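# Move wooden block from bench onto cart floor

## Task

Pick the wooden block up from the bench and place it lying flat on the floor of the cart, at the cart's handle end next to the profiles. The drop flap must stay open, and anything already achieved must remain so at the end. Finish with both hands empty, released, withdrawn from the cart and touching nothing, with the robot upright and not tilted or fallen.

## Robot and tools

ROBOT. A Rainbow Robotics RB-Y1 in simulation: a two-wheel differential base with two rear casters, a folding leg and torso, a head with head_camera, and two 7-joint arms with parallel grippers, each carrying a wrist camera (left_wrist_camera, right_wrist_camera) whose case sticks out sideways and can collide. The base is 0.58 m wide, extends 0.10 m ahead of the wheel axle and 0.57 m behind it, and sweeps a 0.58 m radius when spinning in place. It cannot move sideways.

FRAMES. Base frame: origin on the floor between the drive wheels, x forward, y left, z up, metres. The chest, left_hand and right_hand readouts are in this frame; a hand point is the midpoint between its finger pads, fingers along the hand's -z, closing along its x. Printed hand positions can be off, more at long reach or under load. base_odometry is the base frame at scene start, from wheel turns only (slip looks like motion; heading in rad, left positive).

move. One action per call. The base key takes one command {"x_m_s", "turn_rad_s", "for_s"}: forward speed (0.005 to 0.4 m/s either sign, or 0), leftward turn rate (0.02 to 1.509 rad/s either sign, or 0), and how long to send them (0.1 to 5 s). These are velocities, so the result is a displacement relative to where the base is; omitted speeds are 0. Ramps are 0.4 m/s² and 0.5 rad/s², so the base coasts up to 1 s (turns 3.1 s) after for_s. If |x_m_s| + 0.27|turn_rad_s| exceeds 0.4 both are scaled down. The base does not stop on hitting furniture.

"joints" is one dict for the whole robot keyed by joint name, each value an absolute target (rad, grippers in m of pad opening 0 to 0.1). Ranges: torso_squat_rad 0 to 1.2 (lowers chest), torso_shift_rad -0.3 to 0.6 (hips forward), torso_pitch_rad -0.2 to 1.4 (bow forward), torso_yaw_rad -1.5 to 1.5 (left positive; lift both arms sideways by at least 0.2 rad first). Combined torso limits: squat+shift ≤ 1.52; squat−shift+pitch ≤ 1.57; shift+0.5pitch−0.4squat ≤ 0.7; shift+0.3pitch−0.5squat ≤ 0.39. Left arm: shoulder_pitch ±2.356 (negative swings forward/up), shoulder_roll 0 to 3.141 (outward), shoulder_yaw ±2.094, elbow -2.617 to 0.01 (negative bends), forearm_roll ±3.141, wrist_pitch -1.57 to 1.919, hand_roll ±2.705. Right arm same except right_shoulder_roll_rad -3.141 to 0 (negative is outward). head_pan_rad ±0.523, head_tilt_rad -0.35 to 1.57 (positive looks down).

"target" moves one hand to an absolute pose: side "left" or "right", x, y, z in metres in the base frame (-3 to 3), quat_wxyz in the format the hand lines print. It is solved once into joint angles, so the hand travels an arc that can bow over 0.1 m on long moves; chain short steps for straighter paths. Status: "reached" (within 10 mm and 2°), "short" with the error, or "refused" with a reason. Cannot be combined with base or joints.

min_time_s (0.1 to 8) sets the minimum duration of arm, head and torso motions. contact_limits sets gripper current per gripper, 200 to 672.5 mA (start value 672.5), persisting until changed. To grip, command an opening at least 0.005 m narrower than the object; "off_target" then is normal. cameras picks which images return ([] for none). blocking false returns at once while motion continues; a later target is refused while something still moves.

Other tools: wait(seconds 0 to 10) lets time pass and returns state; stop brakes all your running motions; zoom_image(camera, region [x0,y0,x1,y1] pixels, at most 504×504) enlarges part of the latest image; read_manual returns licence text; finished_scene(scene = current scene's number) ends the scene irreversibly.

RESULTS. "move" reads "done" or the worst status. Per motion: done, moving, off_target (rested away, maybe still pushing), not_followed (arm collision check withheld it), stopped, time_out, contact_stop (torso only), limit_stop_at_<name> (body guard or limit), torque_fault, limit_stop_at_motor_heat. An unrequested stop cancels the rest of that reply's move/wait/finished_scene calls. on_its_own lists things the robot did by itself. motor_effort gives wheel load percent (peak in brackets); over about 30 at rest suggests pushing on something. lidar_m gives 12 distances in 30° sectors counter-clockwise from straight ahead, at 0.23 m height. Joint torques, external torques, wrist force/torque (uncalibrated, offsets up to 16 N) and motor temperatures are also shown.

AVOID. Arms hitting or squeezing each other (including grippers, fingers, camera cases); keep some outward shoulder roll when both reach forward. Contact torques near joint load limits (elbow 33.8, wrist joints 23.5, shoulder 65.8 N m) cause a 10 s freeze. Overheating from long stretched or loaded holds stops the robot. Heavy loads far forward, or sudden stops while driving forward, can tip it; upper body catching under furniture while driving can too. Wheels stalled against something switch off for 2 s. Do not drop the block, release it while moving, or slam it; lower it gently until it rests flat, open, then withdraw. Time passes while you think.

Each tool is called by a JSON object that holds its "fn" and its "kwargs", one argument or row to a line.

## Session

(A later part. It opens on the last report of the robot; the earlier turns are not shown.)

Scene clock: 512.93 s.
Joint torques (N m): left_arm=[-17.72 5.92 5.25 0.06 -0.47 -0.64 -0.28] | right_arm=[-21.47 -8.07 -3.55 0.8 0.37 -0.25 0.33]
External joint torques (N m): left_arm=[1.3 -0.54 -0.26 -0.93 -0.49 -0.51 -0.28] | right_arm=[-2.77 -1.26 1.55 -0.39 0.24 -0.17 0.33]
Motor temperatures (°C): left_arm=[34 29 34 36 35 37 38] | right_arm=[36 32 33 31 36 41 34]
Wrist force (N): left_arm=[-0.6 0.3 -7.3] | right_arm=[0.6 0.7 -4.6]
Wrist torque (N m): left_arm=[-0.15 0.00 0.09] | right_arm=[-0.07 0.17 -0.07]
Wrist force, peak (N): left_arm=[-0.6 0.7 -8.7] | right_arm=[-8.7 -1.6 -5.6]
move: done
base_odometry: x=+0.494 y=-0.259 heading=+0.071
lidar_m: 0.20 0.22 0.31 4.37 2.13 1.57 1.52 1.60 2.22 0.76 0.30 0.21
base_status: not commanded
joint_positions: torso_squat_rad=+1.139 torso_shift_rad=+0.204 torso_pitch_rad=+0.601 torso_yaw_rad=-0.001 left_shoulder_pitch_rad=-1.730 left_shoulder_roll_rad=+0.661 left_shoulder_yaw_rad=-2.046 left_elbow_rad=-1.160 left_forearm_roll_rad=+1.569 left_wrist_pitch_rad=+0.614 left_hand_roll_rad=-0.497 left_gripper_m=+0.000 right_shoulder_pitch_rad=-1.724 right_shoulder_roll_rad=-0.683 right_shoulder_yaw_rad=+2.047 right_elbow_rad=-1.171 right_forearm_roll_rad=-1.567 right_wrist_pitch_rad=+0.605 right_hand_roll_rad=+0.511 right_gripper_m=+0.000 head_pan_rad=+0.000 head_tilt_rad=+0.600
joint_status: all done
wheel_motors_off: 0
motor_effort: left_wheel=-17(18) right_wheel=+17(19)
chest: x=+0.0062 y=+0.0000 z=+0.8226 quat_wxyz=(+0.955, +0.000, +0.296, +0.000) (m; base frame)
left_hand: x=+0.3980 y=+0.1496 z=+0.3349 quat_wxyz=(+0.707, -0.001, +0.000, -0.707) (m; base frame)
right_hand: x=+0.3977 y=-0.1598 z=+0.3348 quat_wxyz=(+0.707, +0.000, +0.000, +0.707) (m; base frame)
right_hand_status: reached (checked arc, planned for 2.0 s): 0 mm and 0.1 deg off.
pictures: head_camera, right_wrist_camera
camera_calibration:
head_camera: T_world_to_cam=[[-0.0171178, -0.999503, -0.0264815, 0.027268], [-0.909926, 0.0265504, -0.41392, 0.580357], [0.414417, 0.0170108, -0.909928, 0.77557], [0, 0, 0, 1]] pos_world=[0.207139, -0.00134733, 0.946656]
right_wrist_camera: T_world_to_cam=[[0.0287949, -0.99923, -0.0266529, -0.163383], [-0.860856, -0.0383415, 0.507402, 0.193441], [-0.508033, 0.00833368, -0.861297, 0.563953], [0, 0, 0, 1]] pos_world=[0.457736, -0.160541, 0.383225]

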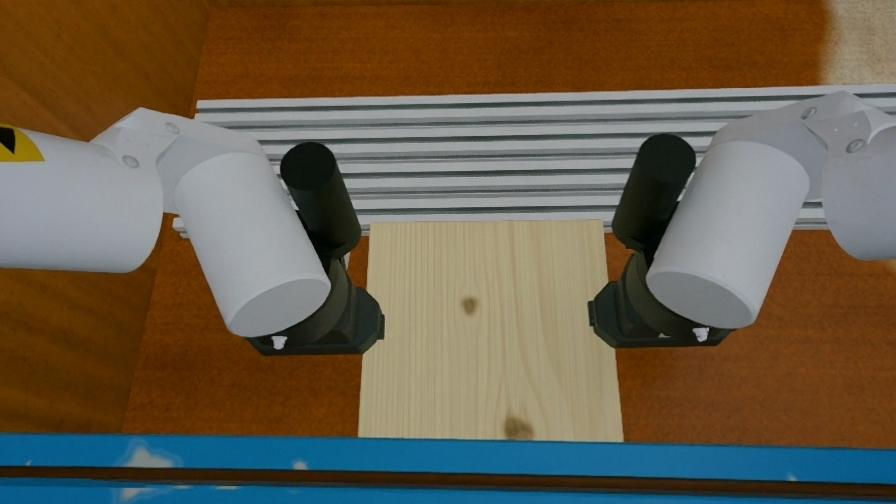

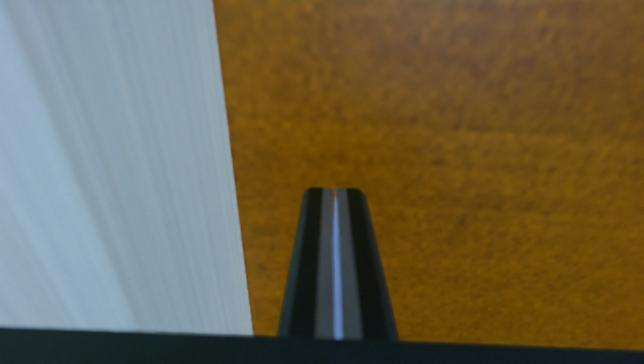

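{"fn": "move", "kwargs": {
  "joints": {"torso_squat_rad": 0.6, "torso_shift_rad": 0.109},
  "min_time_s": 4,
  "cameras": ["head_camera"]
}}

{"fn": "move", "kwargs": {
  "joints": {"torso_squat_rad": 0.1, "torso_shift_rad": 0.09},
  "min_time_s": 3,
  "cameras": ["head_camera", "right_wrist_camera", "left_wrist_camera"]
}}

Scene clock: 521.07 s.
Joint torques (N m): left_arm=[-17.68 5.65 5.36 0.31 -0.35 -0.58 -0.31] | right_arm=[-21.52 -7.76 -3.64 0.81 0.19 -0.28 0.24]
External joint torques (N m): left_arm=[1.34 -0.81 -0.15 -0.68 -0.38 -0.44 -0.31] | right_arm=[-2.82 -0.95 1.45 -0.38 0.06 -0.2 0.24]
Motor temperatures (°C): left_arm=[33 29 33 36 34 36 38] | right_arm=[36 31 33 31 36 40 34]
Wrist force (N): left_arm=[-0.1 0.1 -7.5] | right_arm=[0.6 1.4 -4.3]
Wrist torque (N m): left_arm=[-0.13 0.10 0.07] | right_arm=[-0.17 0.18 -0.08]
Wrist force, peak (N): left_arm=[-0.9 0.6 -8.3] | right_arm=[0.7 1.4 -5.0]
move: done
base_odometry: x=+0.494 y=-0.259 heading=+0.071
lidar_m: 0.20 0.22 0.30 4.36 2.14 1.56 1.51 1.60 2.21 0.77 0.30 0.22
base_status: not commanded
joint_positions: torso_squat_rad=+0.600 torso_shift_rad=+0.109 torso_pitch_rad=+0.601 torso_yaw_rad=-0.001 left_shoulder_pitch_rad=-1.730 left_shoulder_roll_rad=+0.661 left_shoulder_yaw_rad=-2.046 left_elbow_rad=-1.160 left_forearm_roll_rad=+1.569 left_wrist_pitch_rad=+0.614 left_hand_roll_rad=-0.497 left_gripper_m=+0.000 right_shoulder_pitch_rad=-1.724 right_shoulder_roll_rad=-0.683 right_shoulder_yaw_rad=+2.048 right_elbow_rad=-1.171 right_forearm_roll_rad=-1.567 right_wrist_pitch_rad=+0.605 right_hand_roll_rad=+0.511 right_gripper_m=+0.000 head_pan_rad=+0.000 head_tilt_rad=+0.600
joint_status: all done
wheel_motors_off: 0
motor_effort: left_wheel=-18(19) right_wheel=+15(18)
chest: x=+0.0098 y=+0.0001 z=+1.1100 quat_wxyz=(+0.955, +0.000, +0.296, +0.000) (m; base frame)
left_hand: x=+0.4015 y=+0.1496 z=+0.6221 quat_wxyz=(+0.707, -0.001, +0.000, -0.707) (m; base frame)
right_hand: x=+0.4012 y=-0.1597 z=+0.6221 quat_wxyz=(+0.707, +0.001, +0.000, +0.707) (m; base frame)
pictures: head_camera
camera_calibration:
head_camera: T_world_to_cam=[[-0.0171227, -0.999503, -0.0264757, 0.0349333], [-0.910056, 0.0265471, -0.413634, 0.702318], [0.414131, 0.0170118, -0.910058, 1.03568], [0, 0, 0, 1]] pos_world=[0.21084, -0.00134734, 1.23396]

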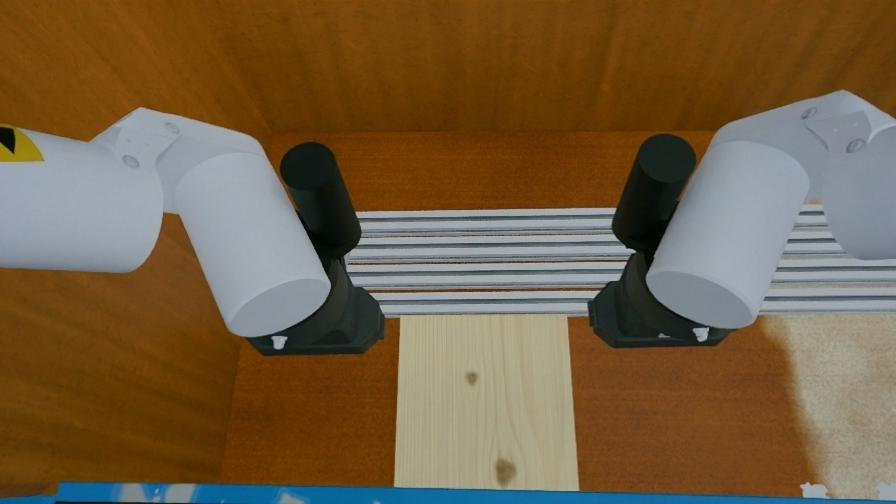

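Scene clock: 524.37 s.
Joint torques (N m): left_arm=[-17.63 5.98 5.6 0.16 -0.3 -0.62 -0.35] | right_arm=[-21.41 -8.04 -4.19 1.04 0.32 -0.15 0.24]
External joint torques (N m): left_arm=[1.39 -0.48 0.1 -0.84 -0.32 -0.48 -0.35] | right_arm=[-2.71 -1.23 0.9 -0.15 0.2 -0.07 0.24]
Motor temperatures (°C): left_arm=[33 29 33 36 34 36 38] | right_arm=[36 31 33 31 36 40 34]
Wrist force (N): left_arm=[-0.6 -0.1 -7.7] | right_arm=[0.2 1.1 -4.3]
Wrist torque (N m): left_arm=[-0.14 0.01 0.10] | right_arm=[-0.12 0.13 -0.08]
Wrist force, peak (N): left_arm=[0.0 -0.2 -8.3] | right_arm=[0.6 1.1 -5.2]
move: done
base_odometry: x=+0.494 y=-0.259 heading=+0.071
lidar_m: 0.20 0.22 0.32 4.36 2.12 1.57 1.52 1.60 2.22 0.77 0.28 0.22
base_status: not commanded
joint_positions: torso_squat_rad=+0.100 torso_shift_rad=+0.090 torso_pitch_rad=+0.601 torso_yaw_rad=-0.001 left_shoulder_pitch_rad=-1.730 left_shoulder_roll_rad=+0.661 left_shoulder_yaw_rad=-2.046 left_elbow_rad=-1.160 left_forearm_roll_rad=+1.569 left_wrist_pitch_rad=+0.614 left_hand_roll_rad=-0.497 left_gripper_m=+0.000 right_shoulder_pitch_rad=-1.724 right_shoulder_roll_rad=-0.683 right_shoulder_yaw_rad=+2.048 right_elbow_rad=-1.171 right_forearm_roll_rad=-1.567 right_wrist_pitch_rad=+0.605 right_hand_roll_rad=+0.511 right_gripper_m=+0.000 head_pan_rad=+0.000 head_tilt_rad=+0.600
joint_status: all done
wheel_motors_off: 0
motor_effort: left_wheel=-18(19) right_wheel=+16(17)
chest: x=+0.0096 y=+0.0001 z=+1.2294 quat_wxyz=(+0.955, +0.000, +0.296, +0.000) (m; base frame)
left_hand: x=+0.4013 y=+0.1497 z=+0.7415 quat_wxyz=(+0.707, -0.001, +0.000, -0.707) (m; base frame)
right_hand: x=+0.4009 y=-0.1597 z=+0.7414 quat_wxyz=(+0.707, +0.001, +0.000, +0.707) (m; base frame)
pictures: head_camera, left_wrist_camera, right_wrist_camera
camera_calibration:
head_camera: T_world_to_cam=[[-0.0171264, -0.999503, -0.0264773, 0.0380923], [-0.910056, 0.0265511, -0.413633, 0.751432], [0.414131, 0.0170118, -0.910058, 1.14447], [0, 0, 0, 1]] pos_world=[0.21054, -0.00134733, 1.35336]
left_wrist_camera: T_world_to_cam=[[0.0267927, -0.999607, -0.00827567, 0.14444], [-0.887161, -0.0275923, 0.460635, 0.047617], [-0.460682, -0.00499979, -0.887551, 0.916214], [0, 0, 0, 1]] pos_world=[0.460458, 0.150278, 0.792448]
right_wrist_camera: T_world_to_cam=[[0.0289256, -0.999227, -0.0266262, -0.152719], [-0.860713, -0.0384428, 0.507637, -0.0103827], [-0.508268, 0.00823386, -0.861159, 0.915766], [0, 0, 0, 1]] pos_world=[0.460936, -0.160541, 0.789824]

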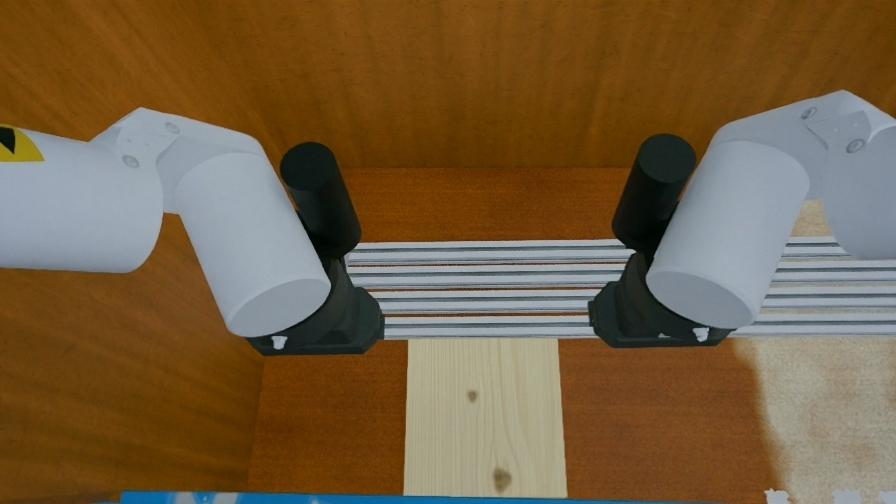

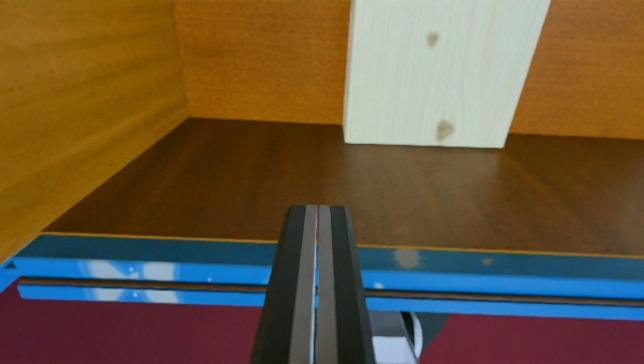

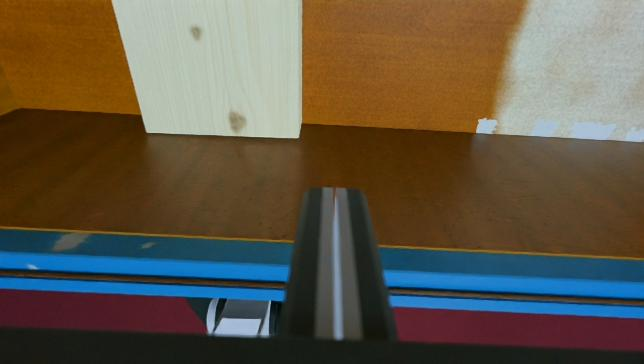

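{"fn": "move", "kwargs": {
  "base": {"x_m_s": -0.2, "for_s": 3.5},
  "cameras": ["head_camera"]
}}

{"fn": "zoom_image", "kwargs": {
  "camera": "head_camera",
  "region": [250, 0, 650, 300]
}}

Scene clock: 529.70 s.
Joint torques (N m): left_arm=[-17.12 5.48 5.93 0.82 -0.21 -0.43 -0.33] | right_arm=[-20.29 -7.47 -4.18 1.34 0.16 -0.04 0.27]
External joint torques (N m): left_arm=[1.9 -0.98 0.42 -0.18 -0.23 -0.29 -0.33] | right_arm=[-1.58 -0.66 0.91 0.15 0.04 0.04 0.27]
Motor temperatures (°C): left_arm=[33 29 33 36 34 35 38] | right_arm=[36 31 33 31 36 39 34]
Wrist force (N): left_arm=[0.0 -0.2 -8.2] | right_arm=[0.1 1.5 -5.0]
Wrist torque (N m): left_arm=[-0.14 0.11 0.11] | right_arm=[-0.15 0.13 -0.08]
Wrist force, peak (N): left_arm=[-0.3 0.3 -8.7] | right_arm=[1.0 1.6 -5.2]
move: done
base_odometry: x=-0.205 y=-0.308 heading=+0.071
lidar_m: 0.91 0.95 1.96 3.03 1.14 0.85 0.81 0.88 1.20 3.44 2.45 0.94
base_status: done (sent for 3.5 of 3.5 s)
joint_positions: torso_squat_rad=+0.100 torso_shift_rad=+0.090 torso_pitch_rad=+0.601 torso_yaw_rad=-0.001 left_shoulder_pitch_rad=-1.730 left_shoulder_roll_rad=+0.661 left_shoulder_yaw_rad=-2.046 left_elbow_rad=-1.161 left_forearm_roll_rad=+1.569 left_wrist_pitch_rad=+0.614 left_hand_roll_rad=-0.497 left_gripper_m=+0.000 right_shoulder_pitch_rad=-1.724 right_shoulder_roll_rad=-0.683 right_shoulder_yaw_rad=+2.048 right_elbow_rad=-1.171 right_forearm_roll_rad=-1.567 right_wrist_pitch_rad=+0.605 right_hand_roll_rad=+0.511 right_gripper_m=+0.000 head_pan_rad=+0.000 head_tilt_rad=+0.600
joint_status: not commanded
wheel_motors_off: 0
motor_effort: left_wheel=+5(47) right_wheel=-4(19)
chest: x=+0.0095 y=+0.0001 z=+1.2294 quat_wxyz=(+0.955, +0.000, +0.296, +0.000) (m; base frame)
left_hand: x=+0.4013 y=+0.1497 z=+0.7417 quat_wxyz=(+0.707, -0.001, +0.000, -0.707) (m; base frame)
right_hand: x=+0.4010 y=-0.1597 z=+0.7416 quat_wxyz=(+0.707, +0.000, +0.000, +0.707) (m; base frame)
pictures: head_camera
camera_calibration:
head_camera: T_world_to_cam=[[-0.017121, -0.999503, -0.0264772, 0.0380894], [-0.90998, 0.0265492, -0.4138, 0.751551], [0.414298, 0.0170091, -0.909983, 1.14437], [0, 0, 0, 1]] pos_world=[0.210439, -0.00134733, 1.35336]

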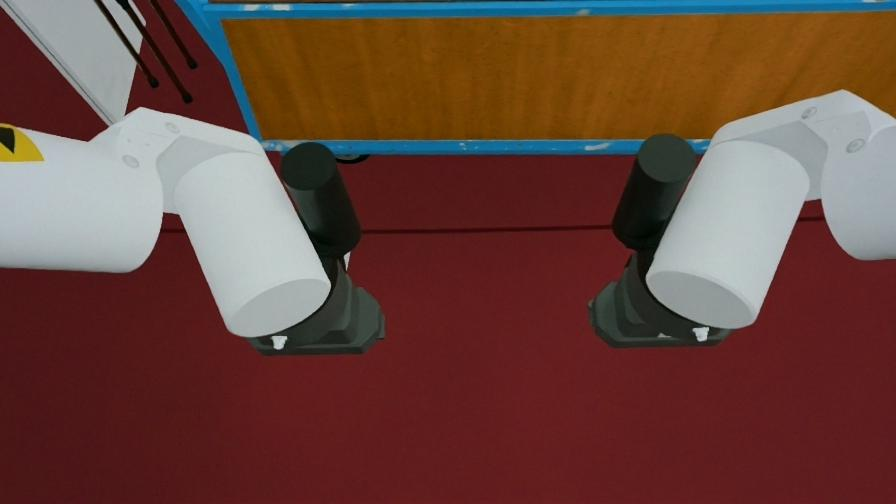

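Scaled by 1.260 from the camera's 896x504 image, which has a finer 1280x720 frame.

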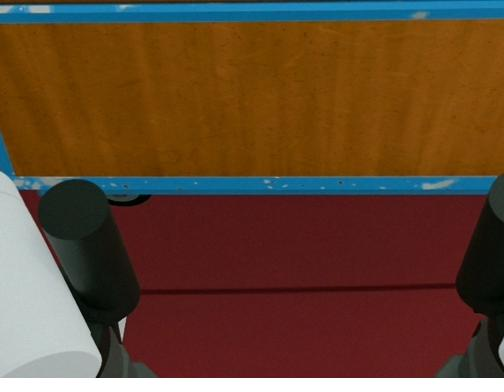

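{"fn": "finished_scene", "kwargs": {
  "scene": 1
}}

The scene is finished: the task was done.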